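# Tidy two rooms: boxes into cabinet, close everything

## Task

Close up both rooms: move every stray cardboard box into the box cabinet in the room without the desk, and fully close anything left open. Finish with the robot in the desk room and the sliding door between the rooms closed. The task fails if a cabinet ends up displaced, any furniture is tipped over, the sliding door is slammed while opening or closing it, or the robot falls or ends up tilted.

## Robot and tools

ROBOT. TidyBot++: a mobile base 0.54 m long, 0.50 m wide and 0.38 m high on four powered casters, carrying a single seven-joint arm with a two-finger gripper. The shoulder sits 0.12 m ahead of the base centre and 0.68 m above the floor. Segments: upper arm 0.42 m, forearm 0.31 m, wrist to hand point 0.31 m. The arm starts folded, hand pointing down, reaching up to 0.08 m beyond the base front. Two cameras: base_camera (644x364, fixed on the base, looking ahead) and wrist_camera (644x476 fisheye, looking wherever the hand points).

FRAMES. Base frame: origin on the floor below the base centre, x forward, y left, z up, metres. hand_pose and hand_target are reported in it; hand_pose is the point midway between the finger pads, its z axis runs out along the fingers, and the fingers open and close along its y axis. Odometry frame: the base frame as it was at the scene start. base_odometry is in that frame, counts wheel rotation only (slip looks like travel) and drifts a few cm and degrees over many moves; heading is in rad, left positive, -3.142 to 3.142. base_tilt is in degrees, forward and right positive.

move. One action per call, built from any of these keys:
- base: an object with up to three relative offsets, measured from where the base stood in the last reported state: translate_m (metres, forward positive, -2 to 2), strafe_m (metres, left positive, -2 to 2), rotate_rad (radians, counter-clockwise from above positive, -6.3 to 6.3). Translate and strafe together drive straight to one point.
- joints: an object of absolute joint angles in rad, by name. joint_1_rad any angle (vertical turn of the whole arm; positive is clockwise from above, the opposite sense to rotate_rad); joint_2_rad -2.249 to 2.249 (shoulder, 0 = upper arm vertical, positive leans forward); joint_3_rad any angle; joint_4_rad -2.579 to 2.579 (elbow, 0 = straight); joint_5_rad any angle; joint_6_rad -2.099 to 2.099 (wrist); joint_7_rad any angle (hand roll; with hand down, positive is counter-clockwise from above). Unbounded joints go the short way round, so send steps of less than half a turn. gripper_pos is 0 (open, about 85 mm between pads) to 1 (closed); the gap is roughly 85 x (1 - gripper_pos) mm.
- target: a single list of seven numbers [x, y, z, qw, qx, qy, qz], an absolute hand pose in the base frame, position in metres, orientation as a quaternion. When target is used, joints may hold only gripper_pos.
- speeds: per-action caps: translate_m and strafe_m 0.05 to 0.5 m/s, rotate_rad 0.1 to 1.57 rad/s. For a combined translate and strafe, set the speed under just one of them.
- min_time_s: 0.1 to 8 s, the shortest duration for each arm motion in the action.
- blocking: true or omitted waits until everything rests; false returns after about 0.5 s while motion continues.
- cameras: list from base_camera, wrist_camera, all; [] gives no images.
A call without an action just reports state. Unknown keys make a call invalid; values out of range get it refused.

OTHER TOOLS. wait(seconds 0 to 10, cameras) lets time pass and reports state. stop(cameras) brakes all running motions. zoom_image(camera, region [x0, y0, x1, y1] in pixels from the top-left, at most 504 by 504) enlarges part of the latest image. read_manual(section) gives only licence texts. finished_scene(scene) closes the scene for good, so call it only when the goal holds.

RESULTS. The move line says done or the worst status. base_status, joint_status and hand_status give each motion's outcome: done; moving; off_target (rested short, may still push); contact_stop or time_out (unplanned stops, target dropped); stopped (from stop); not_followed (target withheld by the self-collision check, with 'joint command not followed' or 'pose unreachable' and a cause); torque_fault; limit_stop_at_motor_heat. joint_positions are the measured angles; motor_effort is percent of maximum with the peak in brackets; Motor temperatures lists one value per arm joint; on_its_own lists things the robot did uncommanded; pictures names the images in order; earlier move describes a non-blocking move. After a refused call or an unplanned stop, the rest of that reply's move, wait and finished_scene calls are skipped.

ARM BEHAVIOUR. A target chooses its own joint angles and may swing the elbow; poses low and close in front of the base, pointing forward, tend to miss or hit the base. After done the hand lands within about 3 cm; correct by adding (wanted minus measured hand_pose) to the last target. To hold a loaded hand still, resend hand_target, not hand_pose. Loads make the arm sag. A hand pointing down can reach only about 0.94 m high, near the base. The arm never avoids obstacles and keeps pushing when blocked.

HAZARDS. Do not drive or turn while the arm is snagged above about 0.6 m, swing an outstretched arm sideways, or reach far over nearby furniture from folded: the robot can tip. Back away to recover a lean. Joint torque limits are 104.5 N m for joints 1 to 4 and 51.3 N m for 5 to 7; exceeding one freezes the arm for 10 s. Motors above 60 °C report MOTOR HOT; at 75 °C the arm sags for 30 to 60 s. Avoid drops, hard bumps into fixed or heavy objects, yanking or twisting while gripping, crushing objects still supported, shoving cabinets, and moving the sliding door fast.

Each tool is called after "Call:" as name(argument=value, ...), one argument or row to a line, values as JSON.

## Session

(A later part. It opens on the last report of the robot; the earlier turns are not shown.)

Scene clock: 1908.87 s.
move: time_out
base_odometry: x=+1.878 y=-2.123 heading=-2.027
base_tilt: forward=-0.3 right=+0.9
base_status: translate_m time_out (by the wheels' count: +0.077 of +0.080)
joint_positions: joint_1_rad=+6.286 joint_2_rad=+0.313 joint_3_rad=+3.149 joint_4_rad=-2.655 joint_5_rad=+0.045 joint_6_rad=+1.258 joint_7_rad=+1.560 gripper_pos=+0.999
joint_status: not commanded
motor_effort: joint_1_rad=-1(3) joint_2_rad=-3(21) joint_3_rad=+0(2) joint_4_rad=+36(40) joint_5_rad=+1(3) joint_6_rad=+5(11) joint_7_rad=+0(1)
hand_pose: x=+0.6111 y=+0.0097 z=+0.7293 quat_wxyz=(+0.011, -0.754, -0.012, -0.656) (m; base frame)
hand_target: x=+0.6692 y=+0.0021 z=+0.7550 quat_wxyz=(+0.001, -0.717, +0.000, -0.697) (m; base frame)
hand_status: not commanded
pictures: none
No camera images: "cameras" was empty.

Call:
move(
  base={"translate_m": -0.09},
  speeds={"translate_m": 0.1},
)

Scene clock: 1914.70 s.
move: done
base_odometry: x=+1.918 y=-2.042 heading=-2.027
base_tilt: forward=-0.2 right=+0.9
base_status: done
joint_positions: joint_1_rad=+6.286 joint_2_rad=+0.396 joint_3_rad=+3.149 joint_4_rad=-2.504 joint_5_rad=+0.045 joint_6_rad=+1.259 joint_7_rad=+1.560 gripper_pos=+0.999
joint_status: not commanded
motor_effort: joint_1_rad=+1(2) joint_2_rad=-22(23) joint_3_rad=+0(2) joint_4_rad=+10(34) joint_5_rad=+0(2) joint_6_rad=+10(12) joint_7_rad=+0(1)
hand_pose: x=+0.6669 y=+0.0094 z=+0.7430 quat_wxyz=(+0.010, -0.731, -0.013, -0.682) (m; base frame)
hand_target: x=+0.6692 y=+0.0021 z=+0.7550 quat_wxyz=(+0.001, -0.717, +0.000, -0.697) (m; base frame)
hand_status: not commanded
pictures: base_camera, wrist_camera

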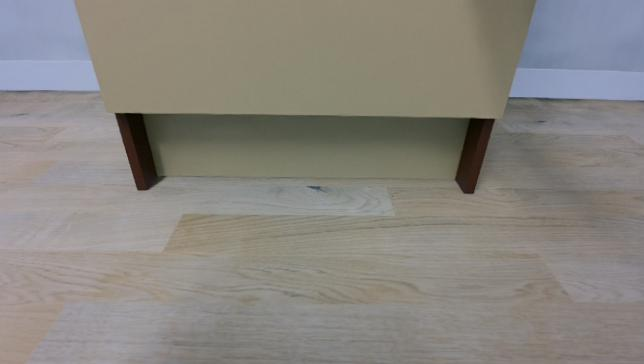

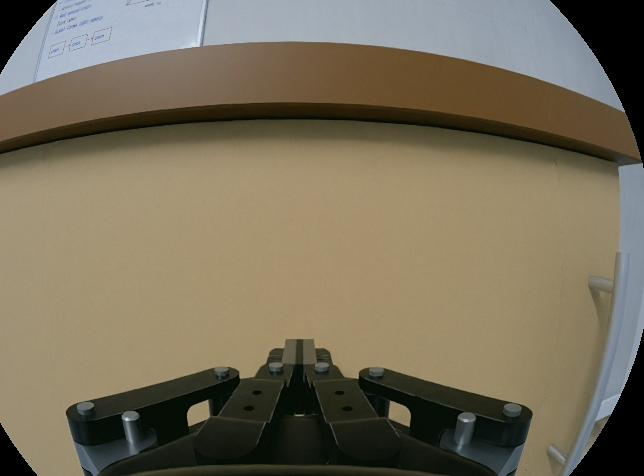

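Call:
move(
  joints={"joint_1_rad": 0, "joint_2_rad": -0.354, "joint_3_rad": 3.14, "joint_4_rad": -2.53, "joint_5_rad": 0, "joint_6_rad": 0.6, "joint_7_rad": 1.57, "gripper_pos": 0.0},
  min_time_s=1.5,
  cameras=[],
)

Call:
move(
  base={"rotate_rad": 3.14},
  speeds={"rotate_rad": 0.9},
  cameras=["base_camera"],
)

Call:
move(
  base={"strafe_m": 0.98},
  speeds={"strafe_m": 0.3},
  cameras=["base_camera"],
)

Call:
move(
  base={"translate_m": 0.9},
  speeds={"translate_m": 0.3},
)

Scene clock: 1964.30 s.
move: done
base_odometry: x=+1.918 y=-2.042 heading=-2.027
base_tilt: forward=-0.2 right=+0.9
base_status: not commanded
joint_positions: joint_1_rad=+6.286 joint_2_rad=-0.343 joint_3_rad=+3.149 joint_4_rad=-2.512 joint_5_rad=+0.045 joint_6_rad=+0.689 joint_7_rad=+1.560 gripper_pos=+0.000
joint_status: all done
motor_effort: joint_1_rad=+0(1) joint_2_rad=-5(23) joint_3_rad=+1(2) joint_4_rad=+18(19) joint_5_rad=+0(2) joint_6_rad=+10(11) joint_7_rad=+0(1)
hand_pose: x=+0.5474 y=+0.0052 z=+0.9289 quat_wxyz=(-0.002, -0.674, -0.014, -0.738) (m; base frame)
hand_target: x=+0.5429 y=+0.0021 z=+0.8960 quat_wxyz=(+0.001, -0.709, +0.000, -0.705) (m; base frame)
hand_status: not commanded
pictures: none
No camera images: "cameras" was empty.

Scene clock: 1968.70 s.
move: done
base_odometry: x=+1.918 y=-2.042 heading=+1.112
base_tilt: forward=-0.2 right=+0.9
base_status: done
joint_positions: joint_1_rad=+6.286 joint_2_rad=-0.343 joint_3_rad=+3.149 joint_4_rad=-2.512 joint_5_rad=+0.045 joint_6_rad=+0.687 joint_7_rad=+1.560 gripper_pos=+0.000
joint_status: not commanded
motor_effort: joint_1_rad=+1(2) joint_2_rad=-6(7) joint_3_rad=+1(2) joint_4_rad=+19(19) joint_5_rad=+0(1) joint_6_rad=+10(10) joint_7_rad=+0(1)
hand_pose: x=+0.5475 y=+0.0055 z=+0.9282 quat_wxyz=(-0.002, -0.675, -0.015, -0.737) (m; base frame)
hand_target: x=+0.5429 y=+0.0021 z=+0.8960 quat_wxyz=(+0.001, -0.709, +0.000, -0.705) (m; base frame)
hand_status: not commanded
pictures: base_camera

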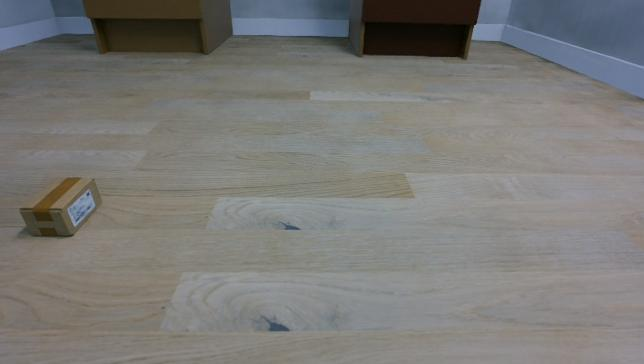

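Scene clock: 1972.87 s.
move: done
base_odometry: x=+1.039 y=-1.608 heading=+1.113
base_tilt: forward=-0.2 right=+0.9
base_status: done
joint_positions: joint_1_rad=+6.286 joint_2_rad=-0.343 joint_3_rad=+3.149 joint_4_rad=-2.512 joint_5_rad=+0.045 joint_6_rad=+0.686 joint_7_rad=+1.560 gripper_pos=+0.000
joint_status: not commanded
motor_effort: joint_1_rad=+1(1) joint_2_rad=-6(7) joint_3_rad=+1(3) joint_4_rad=+19(19) joint_5_rad=+0(1) joint_6_rad=+10(10) joint_7_rad=+0(1)
hand_pose: x=+0.5475 y=+0.0055 z=+0.9282 quat_wxyz=(-0.002, -0.675, -0.015, -0.737) (m; base frame)
hand_target: x=+0.5429 y=+0.0021 z=+0.8960 quat_wxyz=(+0.001, -0.709, +0.000, -0.705) (m; base frame)
hand_status: not commanded
pictures: base_camera

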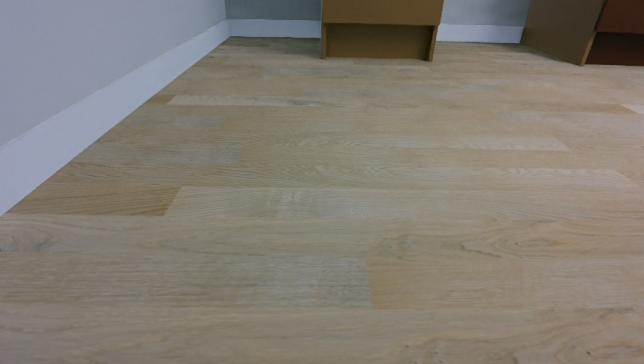

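Scene clock: 1976.77 s.
move: done
base_odometry: x=+1.437 y=-0.800 heading=+1.113
base_tilt: forward=-0.2 right=+0.9
base_status: done
joint_positions: joint_1_rad=+6.286 joint_2_rad=-0.349 joint_3_rad=+3.149 joint_4_rad=-2.514 joint_5_rad=+0.045 joint_6_rad=+0.685 joint_7_rad=+1.560 gripper_pos=+0.000
joint_status: not commanded
motor_effort: joint_1_rad=+0(1) joint_2_rad=-6(8) joint_3_rad=+0(1) joint_4_rad=+19(20) joint_5_rad=+1(1) joint_6_rad=+10(10) joint_7_rad=+0(1)
hand_pose: x=+0.5456 y=+0.0055 z=+0.9294 quat_wxyz=(-0.002, -0.674, -0.015, -0.738) (m; base frame)
hand_target: x=+0.5429 y=+0.0021 z=+0.8960 quat_wxyz=(+0.001, -0.709, +0.000, -0.705) (m; base frame)
hand_status: not commanded
pictures: base_camera, wrist_camera

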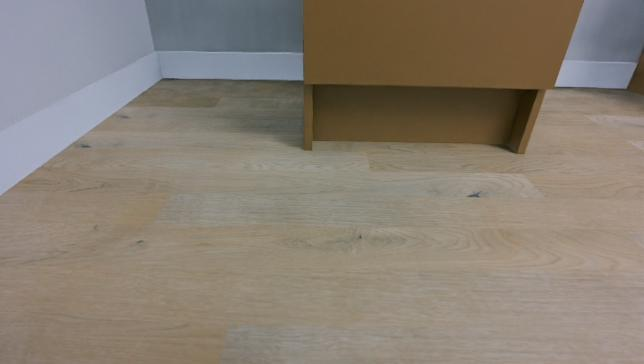

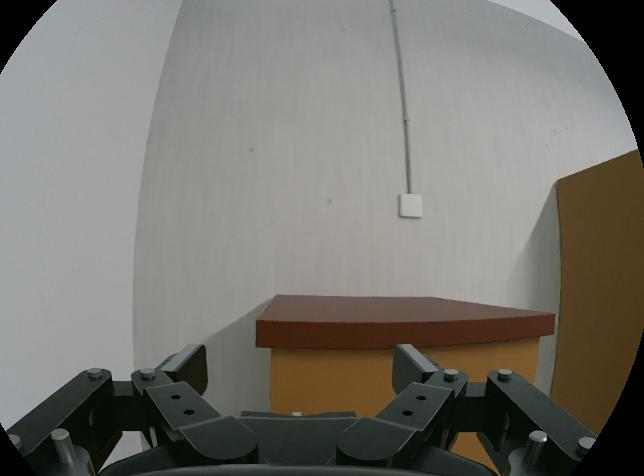

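Call:
move(
  joints={"joint_1_rad": 0, "joint_2_rad": 0.667, "joint_3_rad": 3.14, "joint_4_rad": -2.267, "joint_5_rad": 0.0, "joint_6_rad": 1.41, "joint_7_rad": 1.57, "gripper_pos": 0.0},
  min_time_s=2,
  cameras=[],
)

Call:
move(
  base={"translate_m": 0.08, "strafe_m": 0.017},
  speeds={"translate_m": 0.1},
)

Scene clock: 1988.87 s.
move: done
base_odometry: x=+1.437 y=-0.800 heading=+1.113
base_tilt: forward=-0.2 right=+0.9
base_status: not commanded
joint_positions: joint_1_rad=+6.286 joint_2_rad=+0.652 joint_3_rad=+3.149 joint_4_rad=-2.285 joint_5_rad=+0.045 joint_6_rad=+1.322 joint_7_rad=+1.560 gripper_pos=+0.000
joint_status: all done
motor_effort: joint_1_rad=+0(1) joint_2_rad=-28(29) joint_3_rad=-1(2) joint_4_rad=+9(19) joint_5_rad=+0(2) joint_6_rad=+10(11) joint_7_rad=+0(2)
hand_pose: x=+0.7490 y=+0.0096 z=+0.6947 quat_wxyz=(+0.011, -0.722, -0.014, -0.691) (m; base frame)
hand_target: x=+0.7550 y=+0.0021 z=+0.7193 quat_wxyz=(+0.001, -0.690, +0.000, -0.723) (m; base frame)
hand_status: not commanded
pictures: none
No camera images: "cameras" was empty.

Scene clock: 1990.17 s.
move: done
base_odometry: x=+1.458 y=-0.721 heading=+1.113
base_tilt: forward=-0.2 right=+0.9
base_status: done
joint_positions: joint_1_rad=+6.286 joint_2_rad=+0.653 joint_3_rad=+3.149 joint_4_rad=-2.279 joint_5_rad=+0.045 joint_6_rad=+1.324 joint_7_rad=+1.560 gripper_pos=+0.000
joint_status: not commanded
motor_effort: joint_1_rad=+1(1) joint_2_rad=-28(29) joint_3_rad=+0(2) joint_4_rad=+9(11) joint_5_rad=+0(1) joint_6_rad=+10(10) joint_7_rad=+0(1)
hand_pose: x=+0.7511 y=+0.0096 z=+0.6968 quat_wxyz=(+0.011, -0.720, -0.014, -0.694) (m; base frame)
hand_target: x=+0.7550 y=+0.0021 z=+0.7193 quat_wxyz=(+0.001, -0.690, +0.000, -0.723) (m; base frame)
hand_status: not commanded
pictures: base_camera, wrist_camera

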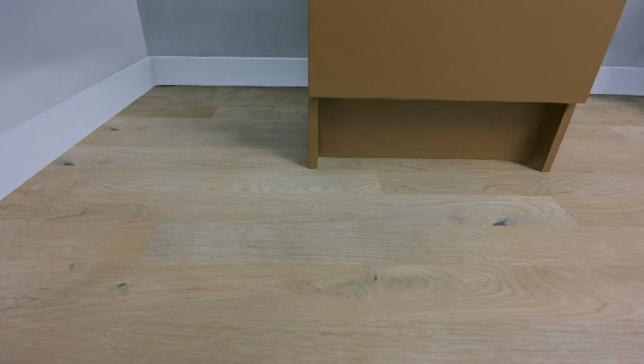

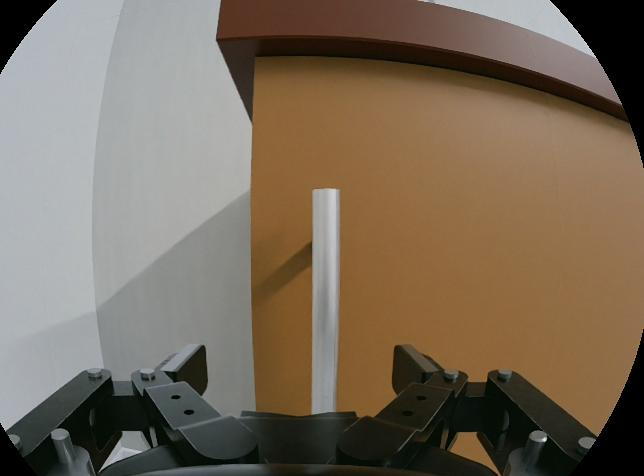

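Call:
move(
  base={"translate_m": 0.04, "strafe_m": -0.012},
  speeds={"translate_m": 0.06},
  cameras=["wrist_camera"],
)

Scene clock: 1995.33 s.
move: done
base_odometry: x=+1.486 y=-0.690 heading=+1.113
base_tilt: forward=-0.2 right=+0.9
base_status: done
joint_positions: joint_1_rad=+6.286 joint_2_rad=+0.654 joint_3_rad=+3.149 joint_4_rad=-2.278 joint_5_rad=+0.045 joint_6_rad=+1.325 joint_7_rad=+1.560 gripper_pos=+0.000
joint_status: not commanded
motor_effort: joint_1_rad=+1(2) joint_2_rad=-28(29) joint_3_rad=-1(2) joint_4_rad=+10(11) joint_5_rad=+0(1) joint_6_rad=+10(11) joint_7_rad=+0(1)
hand_pose: x=+0.7514 y=+0.0098 z=+0.6970 quat_wxyz=(+0.011, -0.720, -0.014, -0.694) (m; base frame)
hand_target: x=+0.7550 y=+0.0021 z=+0.7193 quat_wxyz=(+0.001, -0.690, +0.000, -0.723) (m; base frame)
hand_status: not commanded
pictures: wrist_camera

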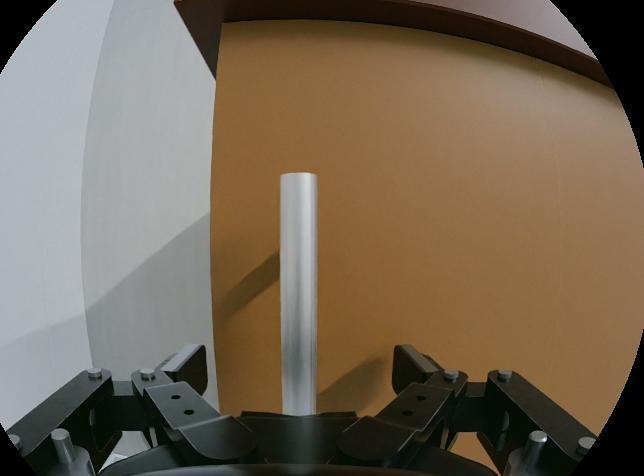

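Call:
move(
  base={"translate_m": -0.012},
  speeds={"translate_m": 0.06},
  cameras=[],
)

Call:
move(
  joints={"gripper_pos": 0.92},
  cameras=["wrist_camera"],
)

Scene clock: 2000.07 s.
move: done
base_odometry: x=+1.480 y=-0.701 heading=+1.113
base_tilt: forward=-0.2 right=+0.9
base_status: done
joint_positions: joint_1_rad=+6.286 joint_2_rad=+0.655 joint_3_rad=+3.149 joint_4_rad=-2.277 joint_5_rad=+0.045 joint_6_rad=+1.326 joint_7_rad=+1.560 gripper_pos=+0.000
joint_status: not commanded
motor_effort: joint_1_rad=+0(1) joint_2_rad=-27(30) joint_3_rad=-1(1) joint_4_rad=+10(11) joint_5_rad=+1(1) joint_6_rad=+10(10) joint_7_rad=+1(1)
hand_pose: x=+0.7517 y=+0.0098 z=+0.6971 quat_wxyz=(+0.011, -0.719, -0.014, -0.695) (m; base frame)
hand_target: x=+0.7550 y=+0.0021 z=+0.7193 quat_wxyz=(+0.001, -0.690, +0.000, -0.723) (m; base frame)
hand_status: not commanded
pictures: none
No camera images: "cameras" was empty.

Scene clock: 2001.13 s.
move: off_target
base_odometry: x=+1.480 y=-0.701 heading=+1.113
base_tilt: forward=-0.2 right=+0.9
base_status: not commanded
joint_positions: joint_1_rad=+6.287 joint_2_rad=+0.655 joint_3_rad=+3.149 joint_4_rad=-2.277 joint_5_rad=+0.044 joint_6_rad=+1.327 joint_7_rad=+1.560 gripper_pos=+0.887
joint_status: gripper_pos off_target (ended at +0.887, target +0.920)
motor_effort: joint_1_rad=-1(3) joint_2_rad=-28(29) joint_3_rad=-2(3) joint_4_rad=+10(14) joint_5_rad=+2(5) joint_6_rad=+10(11) joint_7_rad=+0(1)
hand_pose: x=+0.7516 y=+0.0086 z=+0.6972 quat_wxyz=(+0.010, -0.719, -0.013, -0.695) (m; base frame)
hand_target: x=+0.7550 y=+0.0021 z=+0.7193 quat_wxyz=(+0.001, -0.690, +0.000, -0.723) (m; base frame)
hand_status: not commanded
pictures: wrist_camera

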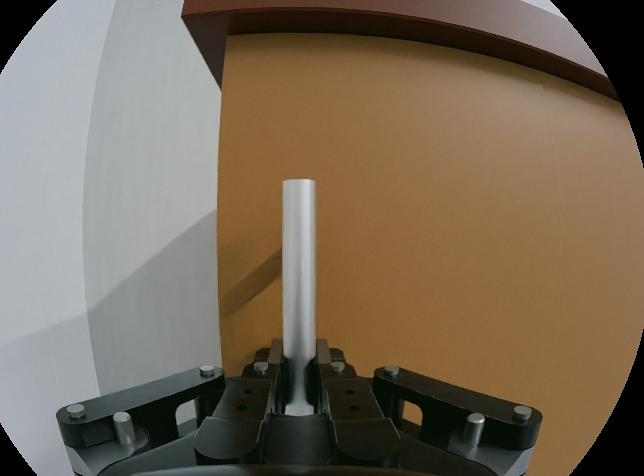

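Call:
move(
  base={"translate_m": -0.043, "strafe_m": -0.009},
  speeds={"translate_m": 0.05},
  cameras=["base_camera"],
)

Call:
move(
  base={"translate_m": -0.042, "strafe_m": -0.013},
  speeds={"translate_m": 0.05},
)

Scene clock: 2006.27 s.
move: done
base_odometry: x=+1.470 y=-0.743 heading=+1.113
base_tilt: forward=-0.2 right=+0.9
base_status: done
joint_positions: joint_1_rad=+6.288 joint_2_rad=+0.660 joint_3_rad=+3.149 joint_4_rad=-2.270 joint_5_rad=+0.044 joint_6_rad=+1.328 joint_7_rad=+1.560 gripper_pos=+0.887
joint_status: not commanded
motor_effort: joint_1_rad=+0(3) joint_2_rad=-30(31) joint_3_rad=-1(3) joint_4_rad=+8(10) joint_5_rad=+0(2) joint_6_rad=+12(13) joint_7_rad=+1(1)
hand_pose: x=+0.7541 y=+0.0081 z=+0.6972 quat_wxyz=(+0.010, -0.718, -0.013, -0.696) (m; base frame)
hand_target: x=+0.7550 y=+0.0021 z=+0.7193 quat_wxyz=(+0.001, -0.690, +0.000, -0.723) (m; base frame)
hand_status: not commanded
pictures: base_camera

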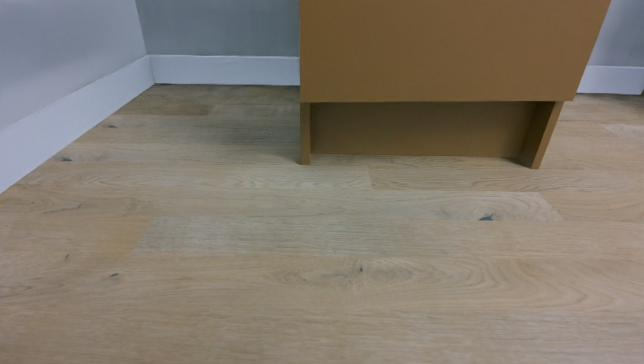

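Scene clock: 2007.63 s.
move: done
base_odometry: x=+1.463 y=-0.787 heading=+1.113
base_tilt: forward=-0.2 right=+0.9
base_status: done
joint_positions: joint_1_rad=+6.286 joint_2_rad=+0.662 joint_3_rad=+3.149 joint_4_rad=-2.266 joint_5_rad=+0.044 joint_6_rad=+1.328 joint_7_rad=+1.560 gripper_pos=+0.887
joint_status: not commanded
motor_effort: joint_1_rad=+0(2) joint_2_rad=-30(32) joint_3_rad=+0(1) joint_4_rad=+8(10) joint_5_rad=-2(3) joint_6_rad=+11(13) joint_7_rad=+0(1)
hand_pose: x=+0.7553 y=+0.0094 z=+0.6972 quat_wxyz=(+0.011, -0.717, -0.014, -0.696) (m; base frame)
hand_target: x=+0.7550 y=+0.0021 z=+0.7193 quat_wxyz=(+0.001, -0.690, +0.000, -0.723) (m; base frame)
hand_status: not commanded
pictures: base_camera, wrist_camera

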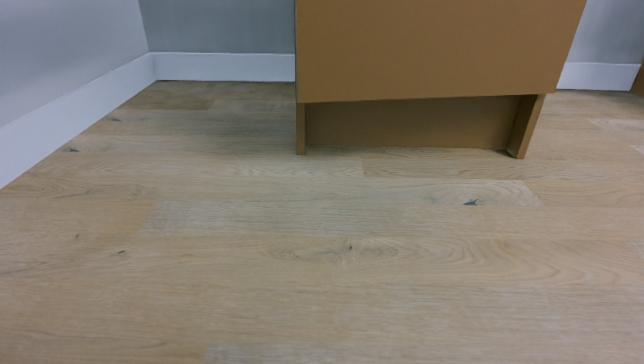

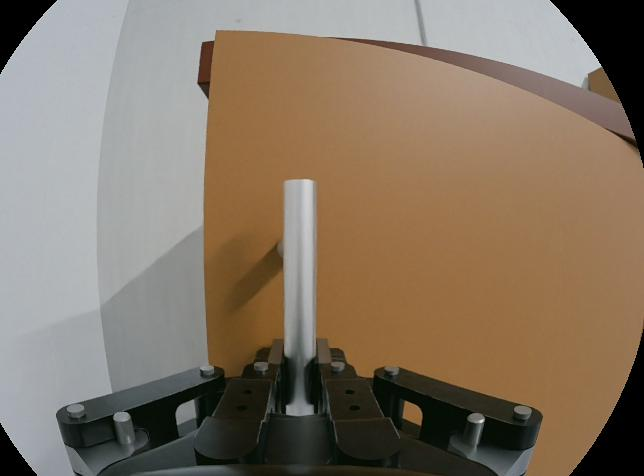

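Call:
move(
  base={"translate_m": -0.041, "strafe_m": -0.017},
  speeds={"translate_m": 0.06},
  cameras=[],
)

Call:
move(
  base={"translate_m": -0.039, "strafe_m": -0.021},
  speeds={"translate_m": 0.06},
)

Scene clock: 2012.60 s.
move: done
base_odometry: x=+1.460 y=-0.831 heading=+1.113
base_tilt: forward=-0.2 right=+0.9
base_status: done
joint_positions: joint_1_rad=+6.284 joint_2_rad=+0.664 joint_3_rad=+3.149 joint_4_rad=-2.264 joint_5_rad=+0.044 joint_6_rad=+1.329 joint_7_rad=+1.560 gripper_pos=+0.887
joint_status: not commanded
motor_effort: joint_1_rad=+2(2) joint_2_rad=-29(32) joint_3_rad=+0(1) joint_4_rad=+8(10) joint_5_rad=-2(3) joint_6_rad=+11(13) joint_7_rad=+0(1)
hand_pose: x=+0.7561 y=+0.0108 z=+0.6971 quat_wxyz=(+0.012, -0.717, -0.014, -0.697) (m; base frame)
hand_target: x=+0.7550 y=+0.0021 z=+0.7193 quat_wxyz=(+0.001, -0.690, +0.000, -0.723) (m; base frame)
hand_status: not commanded
pictures: none
No camera images: "cameras" was empty.

Scene clock: 2013.83 s.
move: done
base_odometry: x=+1.461 y=-0.876 heading=+1.113
base_tilt: forward=-0.2 right=+0.9
base_status: done
joint_positions: joint_1_rad=+6.281 joint_2_rad=+0.666 joint_3_rad=+3.149 joint_4_rad=-2.262 joint_5_rad=+0.044 joint_6_rad=+1.330 joint_7_rad=+1.560 gripper_pos=+0.888
joint_status: not commanded
motor_effort: joint_1_rad=+2(4) joint_2_rad=-30(32) joint_3_rad=+1(2) joint_4_rad=+8(10) joint_5_rad=-2(4) joint_6_rad=+12(13) joint_7_rad=+0(1)
hand_pose: x=+0.7567 y=+0.0124 z=+0.6972 quat_wxyz=(+0.012, -0.716, -0.015, -0.697) (m; base frame)
hand_target: x=+0.7550 y=+0.0021 z=+0.7193 quat_wxyz=(+0.001, -0.690, +0.000, -0.723) (m; base frame)
hand_status: not commanded
pictures: base_camera, wrist_camera

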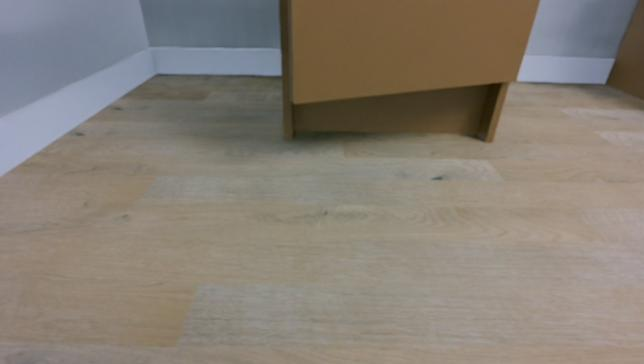

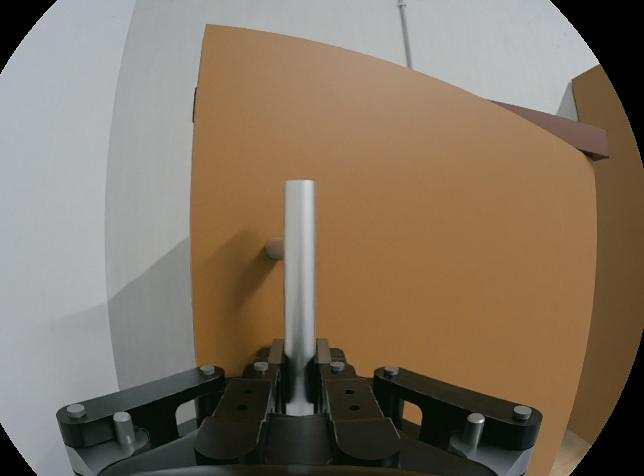

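Continuing the arc.

Call:
move(
  base={"translate_m": -0.037, "strafe_m": -0.025},
  speeds={"translate_m": 0.06},
  cameras=[],
)

Call:
move(
  base={"translate_m": -0.034, "strafe_m": -0.028},
  speeds={"translate_m": 0.06},
  cameras=["wrist_camera"],
)

Call:
move(
  base={"translate_m": -0.031, "strafe_m": -0.032},
  speeds={"translate_m": 0.06},
  cameras=[],
)

Call:
move(
  base={"translate_m": -0.028, "strafe_m": -0.034},
  speeds={"translate_m": 0.06},
)

Scene clock: 2019.77 s.
move: done
base_odometry: x=+1.467 y=-0.920 heading=+1.113
base_tilt: forward=-0.2 right=+0.9
base_status: done
joint_positions: joint_1_rad=+6.279 joint_2_rad=+0.666 joint_3_rad=+3.149 joint_4_rad=-2.261 joint_5_rad=+0.044 joint_6_rad=+1.330 joint_7_rad=+1.560 gripper_pos=+0.888
joint_status: not commanded
motor_effort: joint_1_rad=+2(4) joint_2_rad=-29(32) joint_3_rad=+1(2) joint_4_rad=+8(10) joint_5_rad=-3(5) joint_6_rad=+12(13) joint_7_rad=+0(1)
hand_pose: x=+0.7570 y=+0.0143 z=+0.6972 quat_wxyz=(+0.014, -0.716, -0.016, -0.698) (m; base frame)
hand_target: x=+0.7550 y=+0.0021 z=+0.7193 quat_wxyz=(+0.001, -0.690, +0.000, -0.723) (m; base frame)
hand_status: not commanded
pictures: none
No camera images: "cameras" was empty.

Scene clock: 2021.00 s.
move: done
base_odometry: x=+1.477 y=-0.963 heading=+1.113
base_tilt: forward=-0.2 right=+0.9
base_status: done
joint_positions: joint_1_rad=+6.276 joint_2_rad=+0.667 joint_3_rad=+3.148 joint_4_rad=-2.260 joint_5_rad=+0.044 joint_6_rad=+1.331 joint_7_rad=+1.560 gripper_pos=+0.889
joint_status: not commanded
motor_effort: joint_1_rad=+1(4) joint_2_rad=-29(32) joint_3_rad=+1(3) joint_4_rad=+9(11) joint_5_rad=-3(5) joint_6_rad=+11(13) joint_7_rad=+0(1)
hand_pose: x=+0.7571 y=+0.0162 z=+0.6971 quat_wxyz=(+0.015, -0.716, -0.017, -0.698) (m; base frame)
hand_target: x=+0.7550 y=+0.0021 z=+0.7193 quat_wxyz=(+0.001, -0.690, +0.000, -0.723) (m; base frame)
hand_status: not commanded
pictures: wrist_camera

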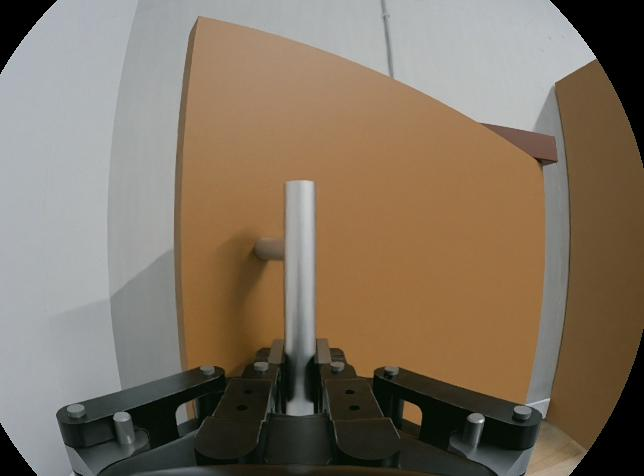

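Scene clock: 2022.23 s.
move: done
base_odometry: x=+1.492 y=-1.006 heading=+1.113
base_tilt: forward=-0.2 right=+0.9
base_status: done
joint_positions: joint_1_rad=+6.273 joint_2_rad=+0.668 joint_3_rad=+3.146 joint_4_rad=-2.261 joint_5_rad=+0.044 joint_6_rad=+1.333 joint_7_rad=+1.560 gripper_pos=+0.889
joint_status: not commanded
motor_effort: joint_1_rad=+2(5) joint_2_rad=-29(32) joint_3_rad=+1(3) joint_4_rad=+9(11) joint_5_rad=-4(6) joint_6_rad=+11(13) joint_7_rad=+0(1)
hand_pose: x=+0.7569 y=+0.0192 z=+0.6972 quat_wxyz=(+0.017, -0.716, -0.018, -0.698) (m; base frame)
hand_target: x=+0.7550 y=+0.0021 z=+0.7193 quat_wxyz=(+0.001, -0.690, +0.000, -0.723) (m; base frame)
hand_status: not commanded
pictures: none
No camera images: "cameras" was empty.

Scene clock: 2023.47 s.
move: done
base_odometry: x=+1.510 y=-1.046 heading=+1.113
base_tilt: forward=-0.2 right=+0.9
base_status: done
joint_positions: joint_1_rad=+6.270 joint_2_rad=+0.668 joint_3_rad=+3.145 joint_4_rad=-2.261 joint_5_rad=+0.044 joint_6_rad=+1.335 joint_7_rad=+1.560 gripper_pos=+0.889
joint_status: not commanded
motor_effort: joint_1_rad=+3(5) joint_2_rad=-28(31) joint_3_rad=+2(3) joint_4_rad=+9(12) joint_5_rad=-4(6) joint_6_rad=+11(14) joint_7_rad=-1(1)
hand_pose: x=+0.7567 y=+0.0214 z=+0.6971 quat_wxyz=(+0.018, -0.715, -0.019, -0.698) (m; base frame)
hand_target: x=+0.7550 y=+0.0021 z=+0.7193 quat_wxyz=(+0.001, -0.690, +0.000, -0.723) (m; base frame)
hand_status: not commanded
pictures: base_camera, wrist_camera

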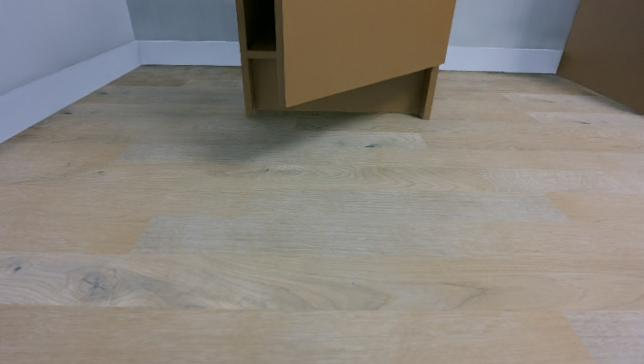

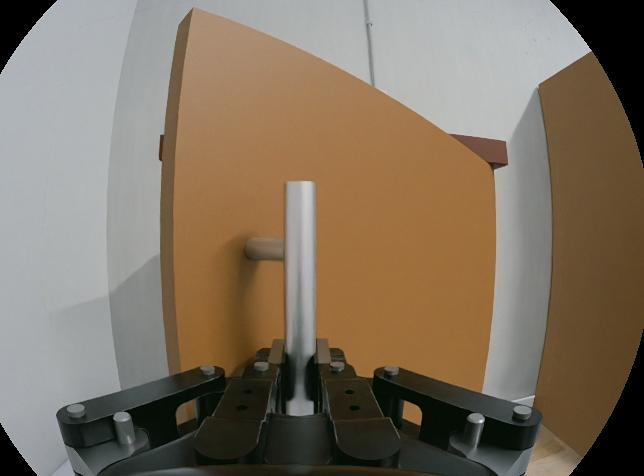

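Call:
move(
  base={"translate_m": -0.024, "strafe_m": -0.03},
  speeds={"translate_m": 0.06},
  cameras=["wrist_camera"],
)

Call:
move(
  joints={"gripper_pos": 0.5},
  cameras=[],
)

Call:
wait(
  seconds=0.5,
)

Scene clock: 2028.43 s.
move: done
base_odometry: x=+1.526 y=-1.081 heading=+1.113
base_tilt: forward=-0.2 right=+0.9
base_status: done
joint_positions: joint_1_rad=+6.273 joint_2_rad=+0.669 joint_3_rad=+3.145 joint_4_rad=-2.260 joint_5_rad=+0.044 joint_6_rad=+1.335 joint_7_rad=+1.560 gripper_pos=+0.890
joint_status: not commanded
motor_effort: joint_1_rad=+2(5) joint_2_rad=-30(31) joint_3_rad=+1(2) joint_4_rad=+8(11) joint_5_rad=-2(5) joint_6_rad=+12(13) joint_7_rad=+0(1)
hand_pose: x=+0.7570 y=+0.0198 z=+0.6972 quat_wxyz=(+0.018, -0.715, -0.018, -0.698) (m; base frame)
hand_target: x=+0.7550 y=+0.0021 z=+0.7193 quat_wxyz=(+0.001, -0.690, +0.000, -0.723) (m; base frame)
hand_status: not commanded
pictures: wrist_camera

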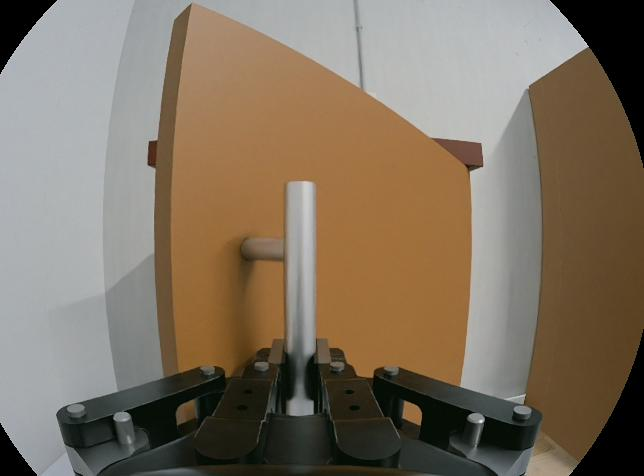

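Scene clock: 2029.20 s.
move: done
base_odometry: x=+1.526 y=-1.081 heading=+1.113
base_tilt: forward=-0.2 right=+0.9
base_status: not commanded
joint_positions: joint_1_rad=+6.276 joint_2_rad=+0.669 joint_3_rad=+3.145 joint_4_rad=-2.261 joint_5_rad=+0.044 joint_6_rad=+1.336 joint_7_rad=+1.560 gripper_pos=+0.500
joint_status: all done
motor_effort: joint_1_rad=+0(2) joint_2_rad=-28(30) joint_3_rad=-1(1) joint_4_rad=+10(11) joint_5_rad=+0(3) joint_6_rad=+10(12) joint_7_rad=+0(1)
hand_pose: x=+0.7569 y=+0.0182 z=+0.6974 quat_wxyz=(+0.017, -0.715, -0.018, -0.699) (m; base frame)
hand_target: x=+0.7550 y=+0.0021 z=+0.7193 quat_wxyz=(+0.001, -0.690, +0.000, -0.723) (m; base frame)
hand_status: not commanded
pictures: none
No camera images: "cameras" was empty.

Scene clock: 2029.70 s.
base_odometry: x=+1.526 y=-1.081 heading=+1.113
base_tilt: forward=-0.2 right=+0.9
base_status: not commanded
joint_positions: joint_1_rad=+6.276 joint_2_rad=+0.669 joint_3_rad=+3.145 joint_4_rad=-2.261 joint_5_rad=+0.044 joint_6_rad=+1.336 joint_7_rad=+1.560 gripper_pos=+0.500
joint_status: all done
motor_effort: joint_1_rad=+0(2) joint_2_rad=-28(30) joint_3_rad=+0(1) joint_4_rad=+10(11) joint_5_rad=+1(3) joint_6_rad=+10(12) joint_7_rad=+0(1)
hand_pose: x=+0.7569 y=+0.0182 z=+0.6974 quat_wxyz=(+0.017, -0.715, -0.018, -0.699) (m; base frame)
hand_target: x=+0.7550 y=+0.0021 z=+0.7193 quat_wxyz=(+0.001, -0.690, +0.000, -0.723) (m; base frame)
hand_status: not commanded
wait: 0.50 s; at rest by 0.27 s
pictures: base_camera, wrist_camera

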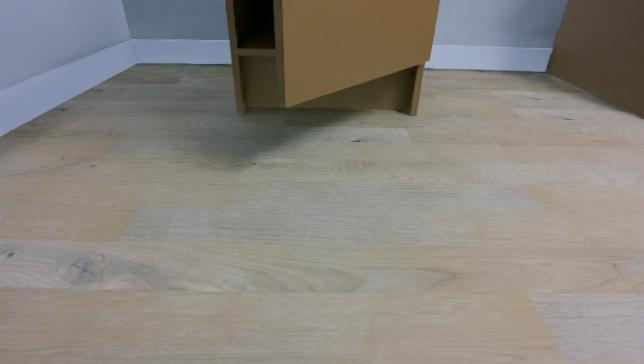

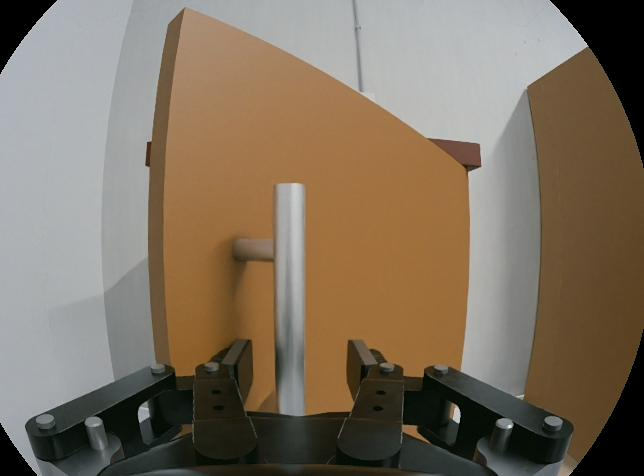

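Call:
move(
  joints={"gripper_pos": 0.3},
  cameras=[],
)

Call:
move(
  base={"translate_m": -0.15},
  speeds={"translate_m": 0.12},
  cameras=["wrist_camera"],
)

Call:
move(
  base={"strafe_m": 0.2},
  speeds={"strafe_m": 0.2},
)

Scene clock: 2038.07 s.
move: done
base_odometry: x=+1.526 y=-1.081 heading=+1.113
base_tilt: forward=-0.2 right=+0.9
base_status: not commanded
joint_positions: joint_1_rad=+6.276 joint_2_rad=+0.669 joint_3_rad=+3.145 joint_4_rad=-2.261 joint_5_rad=+0.044 joint_6_rad=+1.336 joint_7_rad=+1.560 gripper_pos=+0.300
joint_status: all done
motor_effort: joint_1_rad=+0(1) joint_2_rad=-28(29) joint_3_rad=+0(2) joint_4_rad=+10(10) joint_5_rad=+1(1) joint_6_rad=+10(10) joint_7_rad=+0(1)
hand_pose: x=+0.7569 y=+0.0179 z=+0.6974 quat_wxyz=(+0.017, -0.715, -0.017, -0.699) (m; base frame)
hand_target: x=+0.7550 y=+0.0021 z=+0.7193 quat_wxyz=(+0.001, -0.690, +0.000, -0.723) (m; base frame)
hand_status: not commanded
pictures: none
No camera images: "cameras" was empty.

Scene clock: 2039.90 s.
move: done
base_odometry: x=+1.460 y=-1.216 heading=+1.113
base_tilt: forward=-0.2 right=+0.9
base_status: done
joint_positions: joint_1_rad=+6.276 joint_2_rad=+0.669 joint_3_rad=+3.145 joint_4_rad=-2.261 joint_5_rad=+0.044 joint_6_rad=+1.337 joint_7_rad=+1.560 gripper_pos=+0.300
joint_status: not commanded
motor_effort: joint_1_rad=+0(2) joint_2_rad=-28(31) joint_3_rad=+0(2) joint_4_rad=+10(11) joint_5_rad=+1(1) joint_6_rad=+10(11) joint_7_rad=+0(1)
hand_pose: x=+0.7567 y=+0.0177 z=+0.6972 quat_wxyz=(+0.016, -0.715, -0.017, -0.699) (m; base frame)
hand_target: x=+0.7550 y=+0.0021 z=+0.7193 quat_wxyz=(+0.001, -0.690, +0.000, -0.723) (m; base frame)
hand_status: not commanded
pictures: wrist_camera

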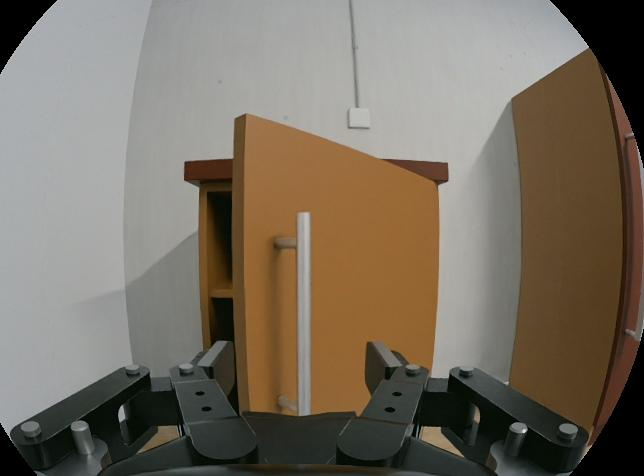

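Scene clock: 2041.60 s.
move: done
base_odometry: x=+1.281 y=-1.128 heading=+1.113
base_tilt: forward=-0.2 right=+0.9
base_status: done
joint_positions: joint_1_rad=+6.280 joint_2_rad=+0.669 joint_3_rad=+3.145 joint_4_rad=-2.261 joint_5_rad=+0.044 joint_6_rad=+1.337 joint_7_rad=+1.560 gripper_pos=+0.300
joint_status: not commanded
motor_effort: joint_1_rad=+0(3) joint_2_rad=-28(29) joint_3_rad=-1(2) joint_4_rad=+10(10) joint_5_rad=+0(2) joint_6_rad=+10(10) joint_7_rad=+1(1)
hand_pose: x=+0.7568 y=+0.0155 z=+0.6972 quat_wxyz=(+0.015, -0.715, -0.016, -0.699) (m; base frame)
hand_target: x=+0.7550 y=+0.0021 z=+0.7193 quat_wxyz=(+0.001, -0.690, +0.000, -0.723) (m; base frame)
hand_status: not commanded
pictures: base_camera, wrist_camera

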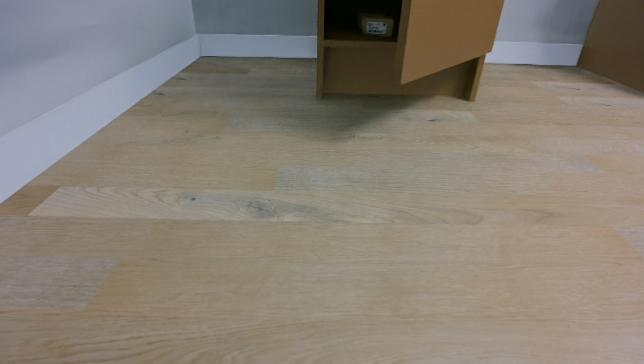

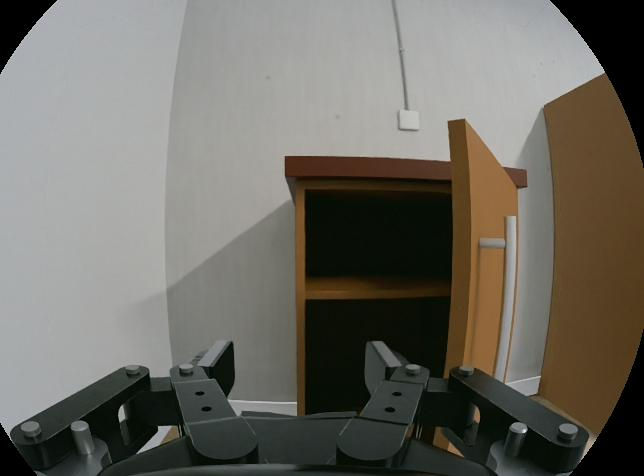

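Call:
move(
  joints={"gripper_pos": 1.0},
  base={"translate_m": 0.22},
  speeds={"translate_m": 0.15},
)

Scene clock: 2051.83 s.
move: done
base_odometry: x=+1.378 y=-0.930 heading=+1.113
base_tilt: forward=-0.2 right=+0.9
base_status: done
joint_positions: joint_1_rad=+6.280 joint_2_rad=+0.669 joint_3_rad=+3.145 joint_4_rad=-2.262 joint_5_rad=+0.044 joint_6_rad=+1.337 joint_7_rad=+1.560 gripper_pos=+0.999
joint_status: all done
motor_effort: joint_1_rad=+0(1) joint_2_rad=-28(30) joint_3_rad=+0(2) joint_4_rad=+9(11) joint_5_rad=+0(1) joint_6_rad=+10(11) joint_7_rad=+0(1)
hand_pose: x=+0.7567 y=+0.0155 z=+0.6971 quat_wxyz=(+0.015, -0.715, -0.016, -0.699) (m; base frame)
hand_target: x=+0.7550 y=+0.0021 z=+0.7193 quat_wxyz=(+0.001, -0.690, +0.000, -0.723) (m; base frame)
hand_status: not commanded
pictures: base_camera, wrist_camera

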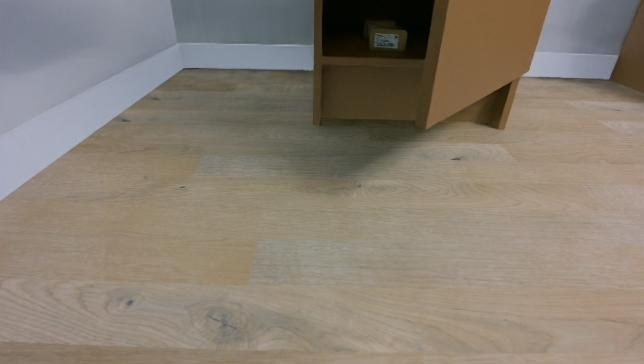

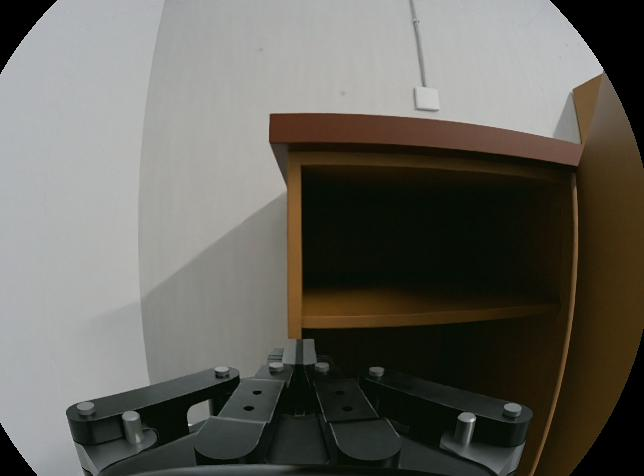

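Call:
move(
  base={"strafe_m": -0.2},
  speeds={"strafe_m": 0.08},
)

Scene clock: 2058.03 s.
move: done
base_odometry: x=+1.557 y=-1.018 heading=+1.113
base_tilt: forward=-0.2 right=+0.9
base_status: done
joint_positions: joint_1_rad=+6.277 joint_2_rad=+0.668 joint_3_rad=+3.143 joint_4_rad=-2.275 joint_5_rad=+0.044 joint_6_rad=+1.346 joint_7_rad=+1.560 gripper_pos=+0.999
joint_status: not commanded
motor_effort: joint_1_rad=+2(4) joint_2_rad=-29(29) joint_3_rad=+0(3) joint_4_rad=+12(16) joint_5_rad=+0(3) joint_6_rad=+10(11) joint_7_rad=+0(1)
hand_pose: x=+0.7526 y=+0.0179 z=+0.6957 quat_wxyz=(+0.017, -0.716, -0.017, -0.697) (m; base frame)
hand_target: x=+0.7550 y=+0.0021 z=+0.7193 quat_wxyz=(+0.001, -0.690, +0.000, -0.723) (m; base frame)
hand_status: not commanded
pictures: base_camera, wrist_camera

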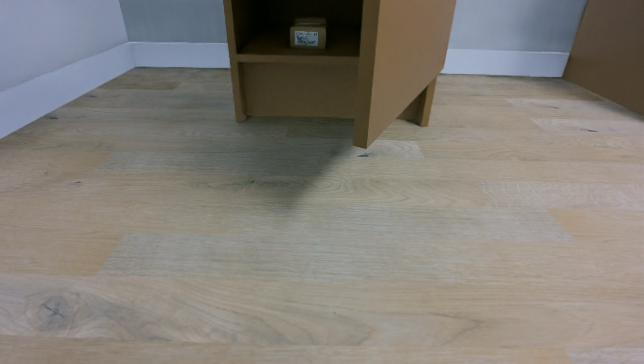

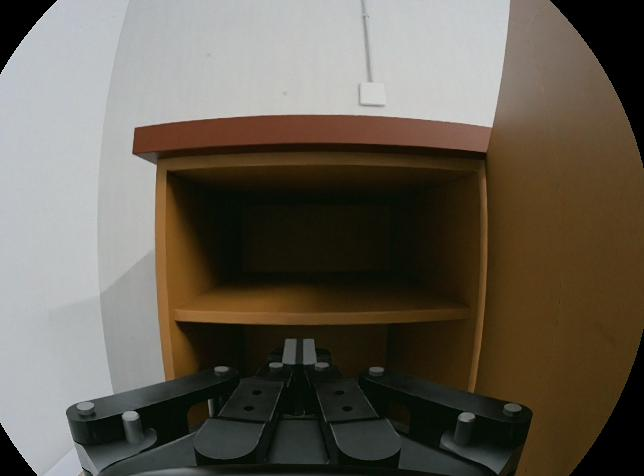

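Call:
move(
  base={"strafe_m": 0.05, "translate_m": -0.05},
  speeds={"translate_m": 0.1},
  cameras=[],
)

Call:
move(
  joints={"joint_1_rad": 0, "joint_2_rad": 1.2, "joint_3_rad": 3.14, "joint_4_rad": -2.0, "joint_5_rad": 0.0, "joint_6_rad": 1.5, "joint_7_rad": 1.57},
  min_time_s=2,
)

Scene clock: 2079.97 s.
move: done
base_odometry: x=+1.490 y=-1.041 heading=+1.113
base_tilt: forward=-0.2 right=+0.9
base_status: done
joint_positions: joint_1_rad=+6.283 joint_2_rad=+0.668 joint_3_rad=+3.143 joint_4_rad=-2.272 joint_5_rad=+0.044 joint_6_rad=+1.346 joint_7_rad=+1.560 gripper_pos=+0.999
joint_status: not commanded
motor_effort: joint_1_rad=+0(2) joint_2_rad=-27(30) joint_3_rad=-1(2) joint_4_rad=+10(11) joint_5_rad=+1(1) joint_6_rad=+10(11) joint_7_rad=+0(1)
hand_pose: x=+0.7534 y=+0.0143 z=+0.6966 quat_wxyz=(+0.015, -0.715, -0.015, -0.698) (m; base frame)
hand_target: x=+0.7550 y=+0.0021 z=+0.7193 quat_wxyz=(+0.001, -0.690, +0.000, -0.723) (m; base frame)
hand_status: not commanded
pictures: none
No camera images: "cameras" was empty.

Scene clock: 2082.50 s.
move: done
base_odometry: x=+1.490 y=-1.041 heading=+1.113
base_tilt: forward=-0.2 right=+0.9
base_status: not commanded
joint_positions: joint_1_rad=+6.283 joint_2_rad=+1.187 joint_3_rad=+3.143 joint_4_rad=-2.015 joint_5_rad=+0.044 joint_6_rad=+1.414 joint_7_rad=+1.560 gripper_pos=+0.999
joint_status: all done
motor_effort: joint_1_rad=+0(1) joint_2_rad=-34(36) joint_3_rad=-1(2) joint_4_rad=+5(10) joint_5_rad=+0(2) joint_6_rad=+10(11) joint_7_rad=+1(1)
hand_pose: x=+0.7938 y=+0.0146 z=+0.4584 quat_wxyz=(+0.018, -0.780, -0.013, -0.626) (m; base frame)
hand_target: x=+0.8015 y=+0.0021 z=+0.4804 quat_wxyz=(+0.001, -0.751, +0.001, -0.660) (m; base frame)
hand_status: not commanded
pictures: base_camera, wrist_camera

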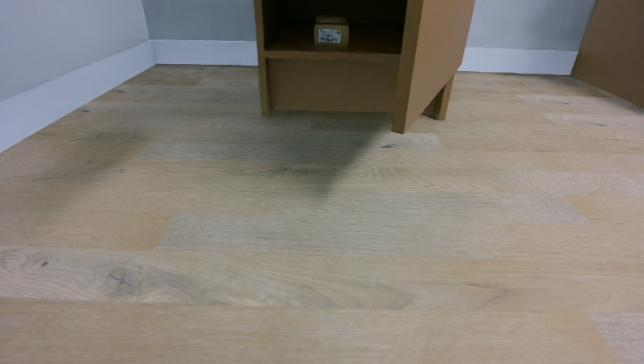

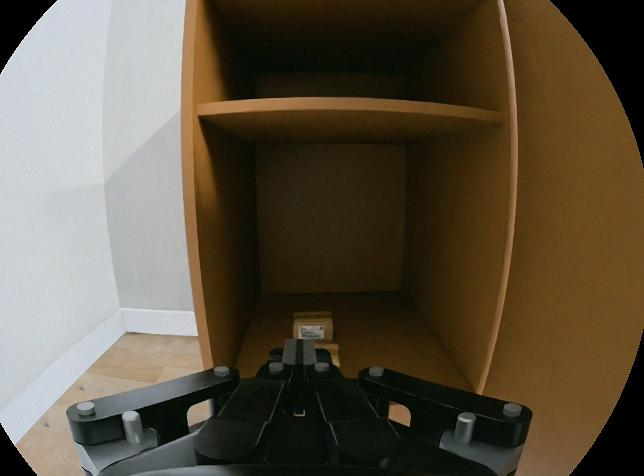

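Call:
zoom_image(
  camera="wrist_camera",
  region=[180, 90, 520, 430],
)

Call:
zoom_image(
  camera="base_camera",
  region=[240, 0, 480, 140],
)

Scaled by 1.482.

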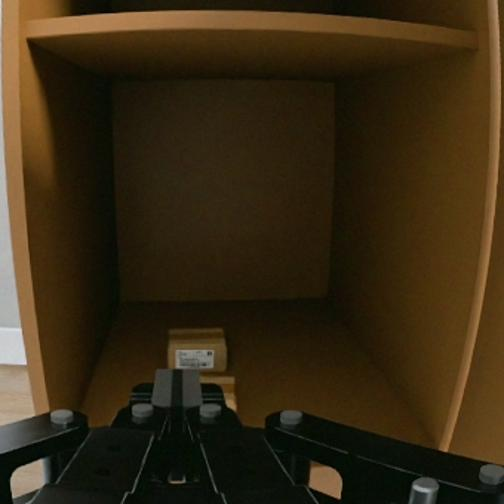

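Scaled by 2.100.

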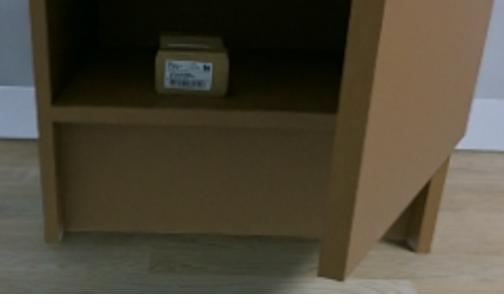

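Call:
move(
  joints={"joint_1_rad": 0, "joint_2_rad": -0.354, "joint_3_rad": 3.14, "joint_4_rad": -2.53, "joint_5_rad": 0, "joint_6_rad": 0.5, "joint_7_rad": 1.57, "gripper_pos": 0.2},
  min_time_s=2.5,
  cameras=[],
)

Call:
move(
  base={"translate_m": -0.73},
  speeds={"translate_m": 0.3},
  cameras=[],
)

Call:
move(
  base={"strafe_m": -0.45},
  speeds={"strafe_m": 0.3},
)

Scene clock: 2118.50 s.
move: done
base_odometry: x=+1.490 y=-1.041 heading=+1.113
base_tilt: forward=-0.2 right=+0.9
base_status: not commanded
joint_positions: joint_1_rad=+6.283 joint_2_rad=-0.343 joint_3_rad=+3.143 joint_4_rad=-2.512 joint_5_rad=+0.044 joint_6_rad=+0.591 joint_7_rad=+1.560 gripper_pos=+0.200
joint_status: all done
motor_effort: joint_1_rad=+0(2) joint_2_rad=-6(37) joint_3_rad=+0(2) joint_4_rad=+19(19) joint_5_rad=+0(2) joint_6_rad=+10(12) joint_7_rad=+0(2)
hand_pose: x=+0.5485 y=+0.0085 z=+0.8986 quat_wxyz=(-0.001, -0.710, -0.017, -0.704) (m; base frame)
hand_target: x=+0.5412 y=+0.0021 z=+0.8649 quat_wxyz=(+0.001, -0.743, +0.000, -0.669) (m; base frame)
hand_status: not commanded
pictures: none
No camera images: "cameras" was empty.

Scene clock: 2121.83 s.
move: done
base_odometry: x=+1.168 y=-1.696 heading=+1.113
base_tilt: forward=-0.2 right=+0.9
base_status: done
joint_positions: joint_1_rad=+6.283 joint_2_rad=-0.351 joint_3_rad=+3.143 joint_4_rad=-2.515 joint_5_rad=+0.044 joint_6_rad=+0.586 joint_7_rad=+1.560 gripper_pos=+0.200
joint_status: not commanded
motor_effort: joint_1_rad=+0(1) joint_2_rad=-5(8) joint_3_rad=+1(1) joint_4_rad=+18(20) joint_5_rad=+0(1) joint_6_rad=+10(10) joint_7_rad=+0(1)
hand_pose: x=+0.5462 y=+0.0084 z=+0.8989 quat_wxyz=(-0.001, -0.709, -0.017, -0.705) (m; base frame)
hand_target: x=+0.5412 y=+0.0021 z=+0.8649 quat_wxyz=(+0.001, -0.743, +0.000, -0.669) (m; base frame)
hand_status: not commanded
pictures: none
No camera images: "cameras" was empty.

Scene clock: 2124.23 s.
move: done
base_odometry: x=+1.571 y=-1.895 heading=+1.113
base_tilt: forward=-0.2 right=+0.9
base_status: done
joint_positions: joint_1_rad=+6.283 joint_2_rad=-0.351 joint_3_rad=+3.143 joint_4_rad=-2.515 joint_5_rad=+0.044 joint_6_rad=+0.586 joint_7_rad=+1.560 gripper_pos=+0.200
joint_status: not commanded
motor_effort: joint_1_rad=+0(1) joint_2_rad=-6(7) joint_3_rad=+0(2) joint_4_rad=+18(19) joint_5_rad=+0(1) joint_6_rad=+10(10) joint_7_rad=+0(1)
hand_pose: x=+0.5462 y=+0.0084 z=+0.8987 quat_wxyz=(-0.001, -0.710, -0.017, -0.704) (m; base frame)
hand_target: x=+0.5412 y=+0.0021 z=+0.8649 quat_wxyz=(+0.001, -0.743, +0.000, -0.669) (m; base frame)
hand_status: not commanded
pictures: base_camera, wrist_camera

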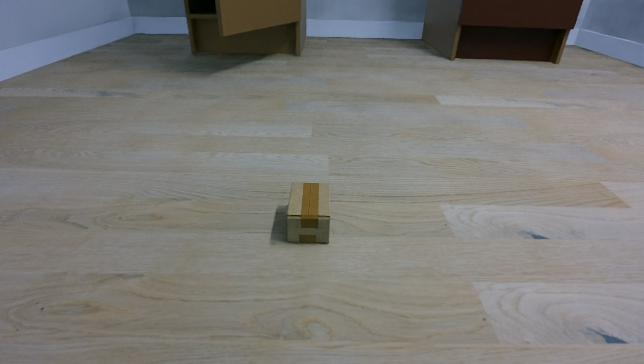

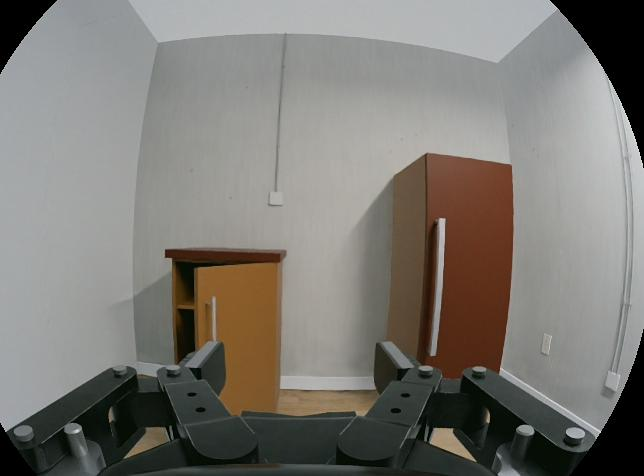

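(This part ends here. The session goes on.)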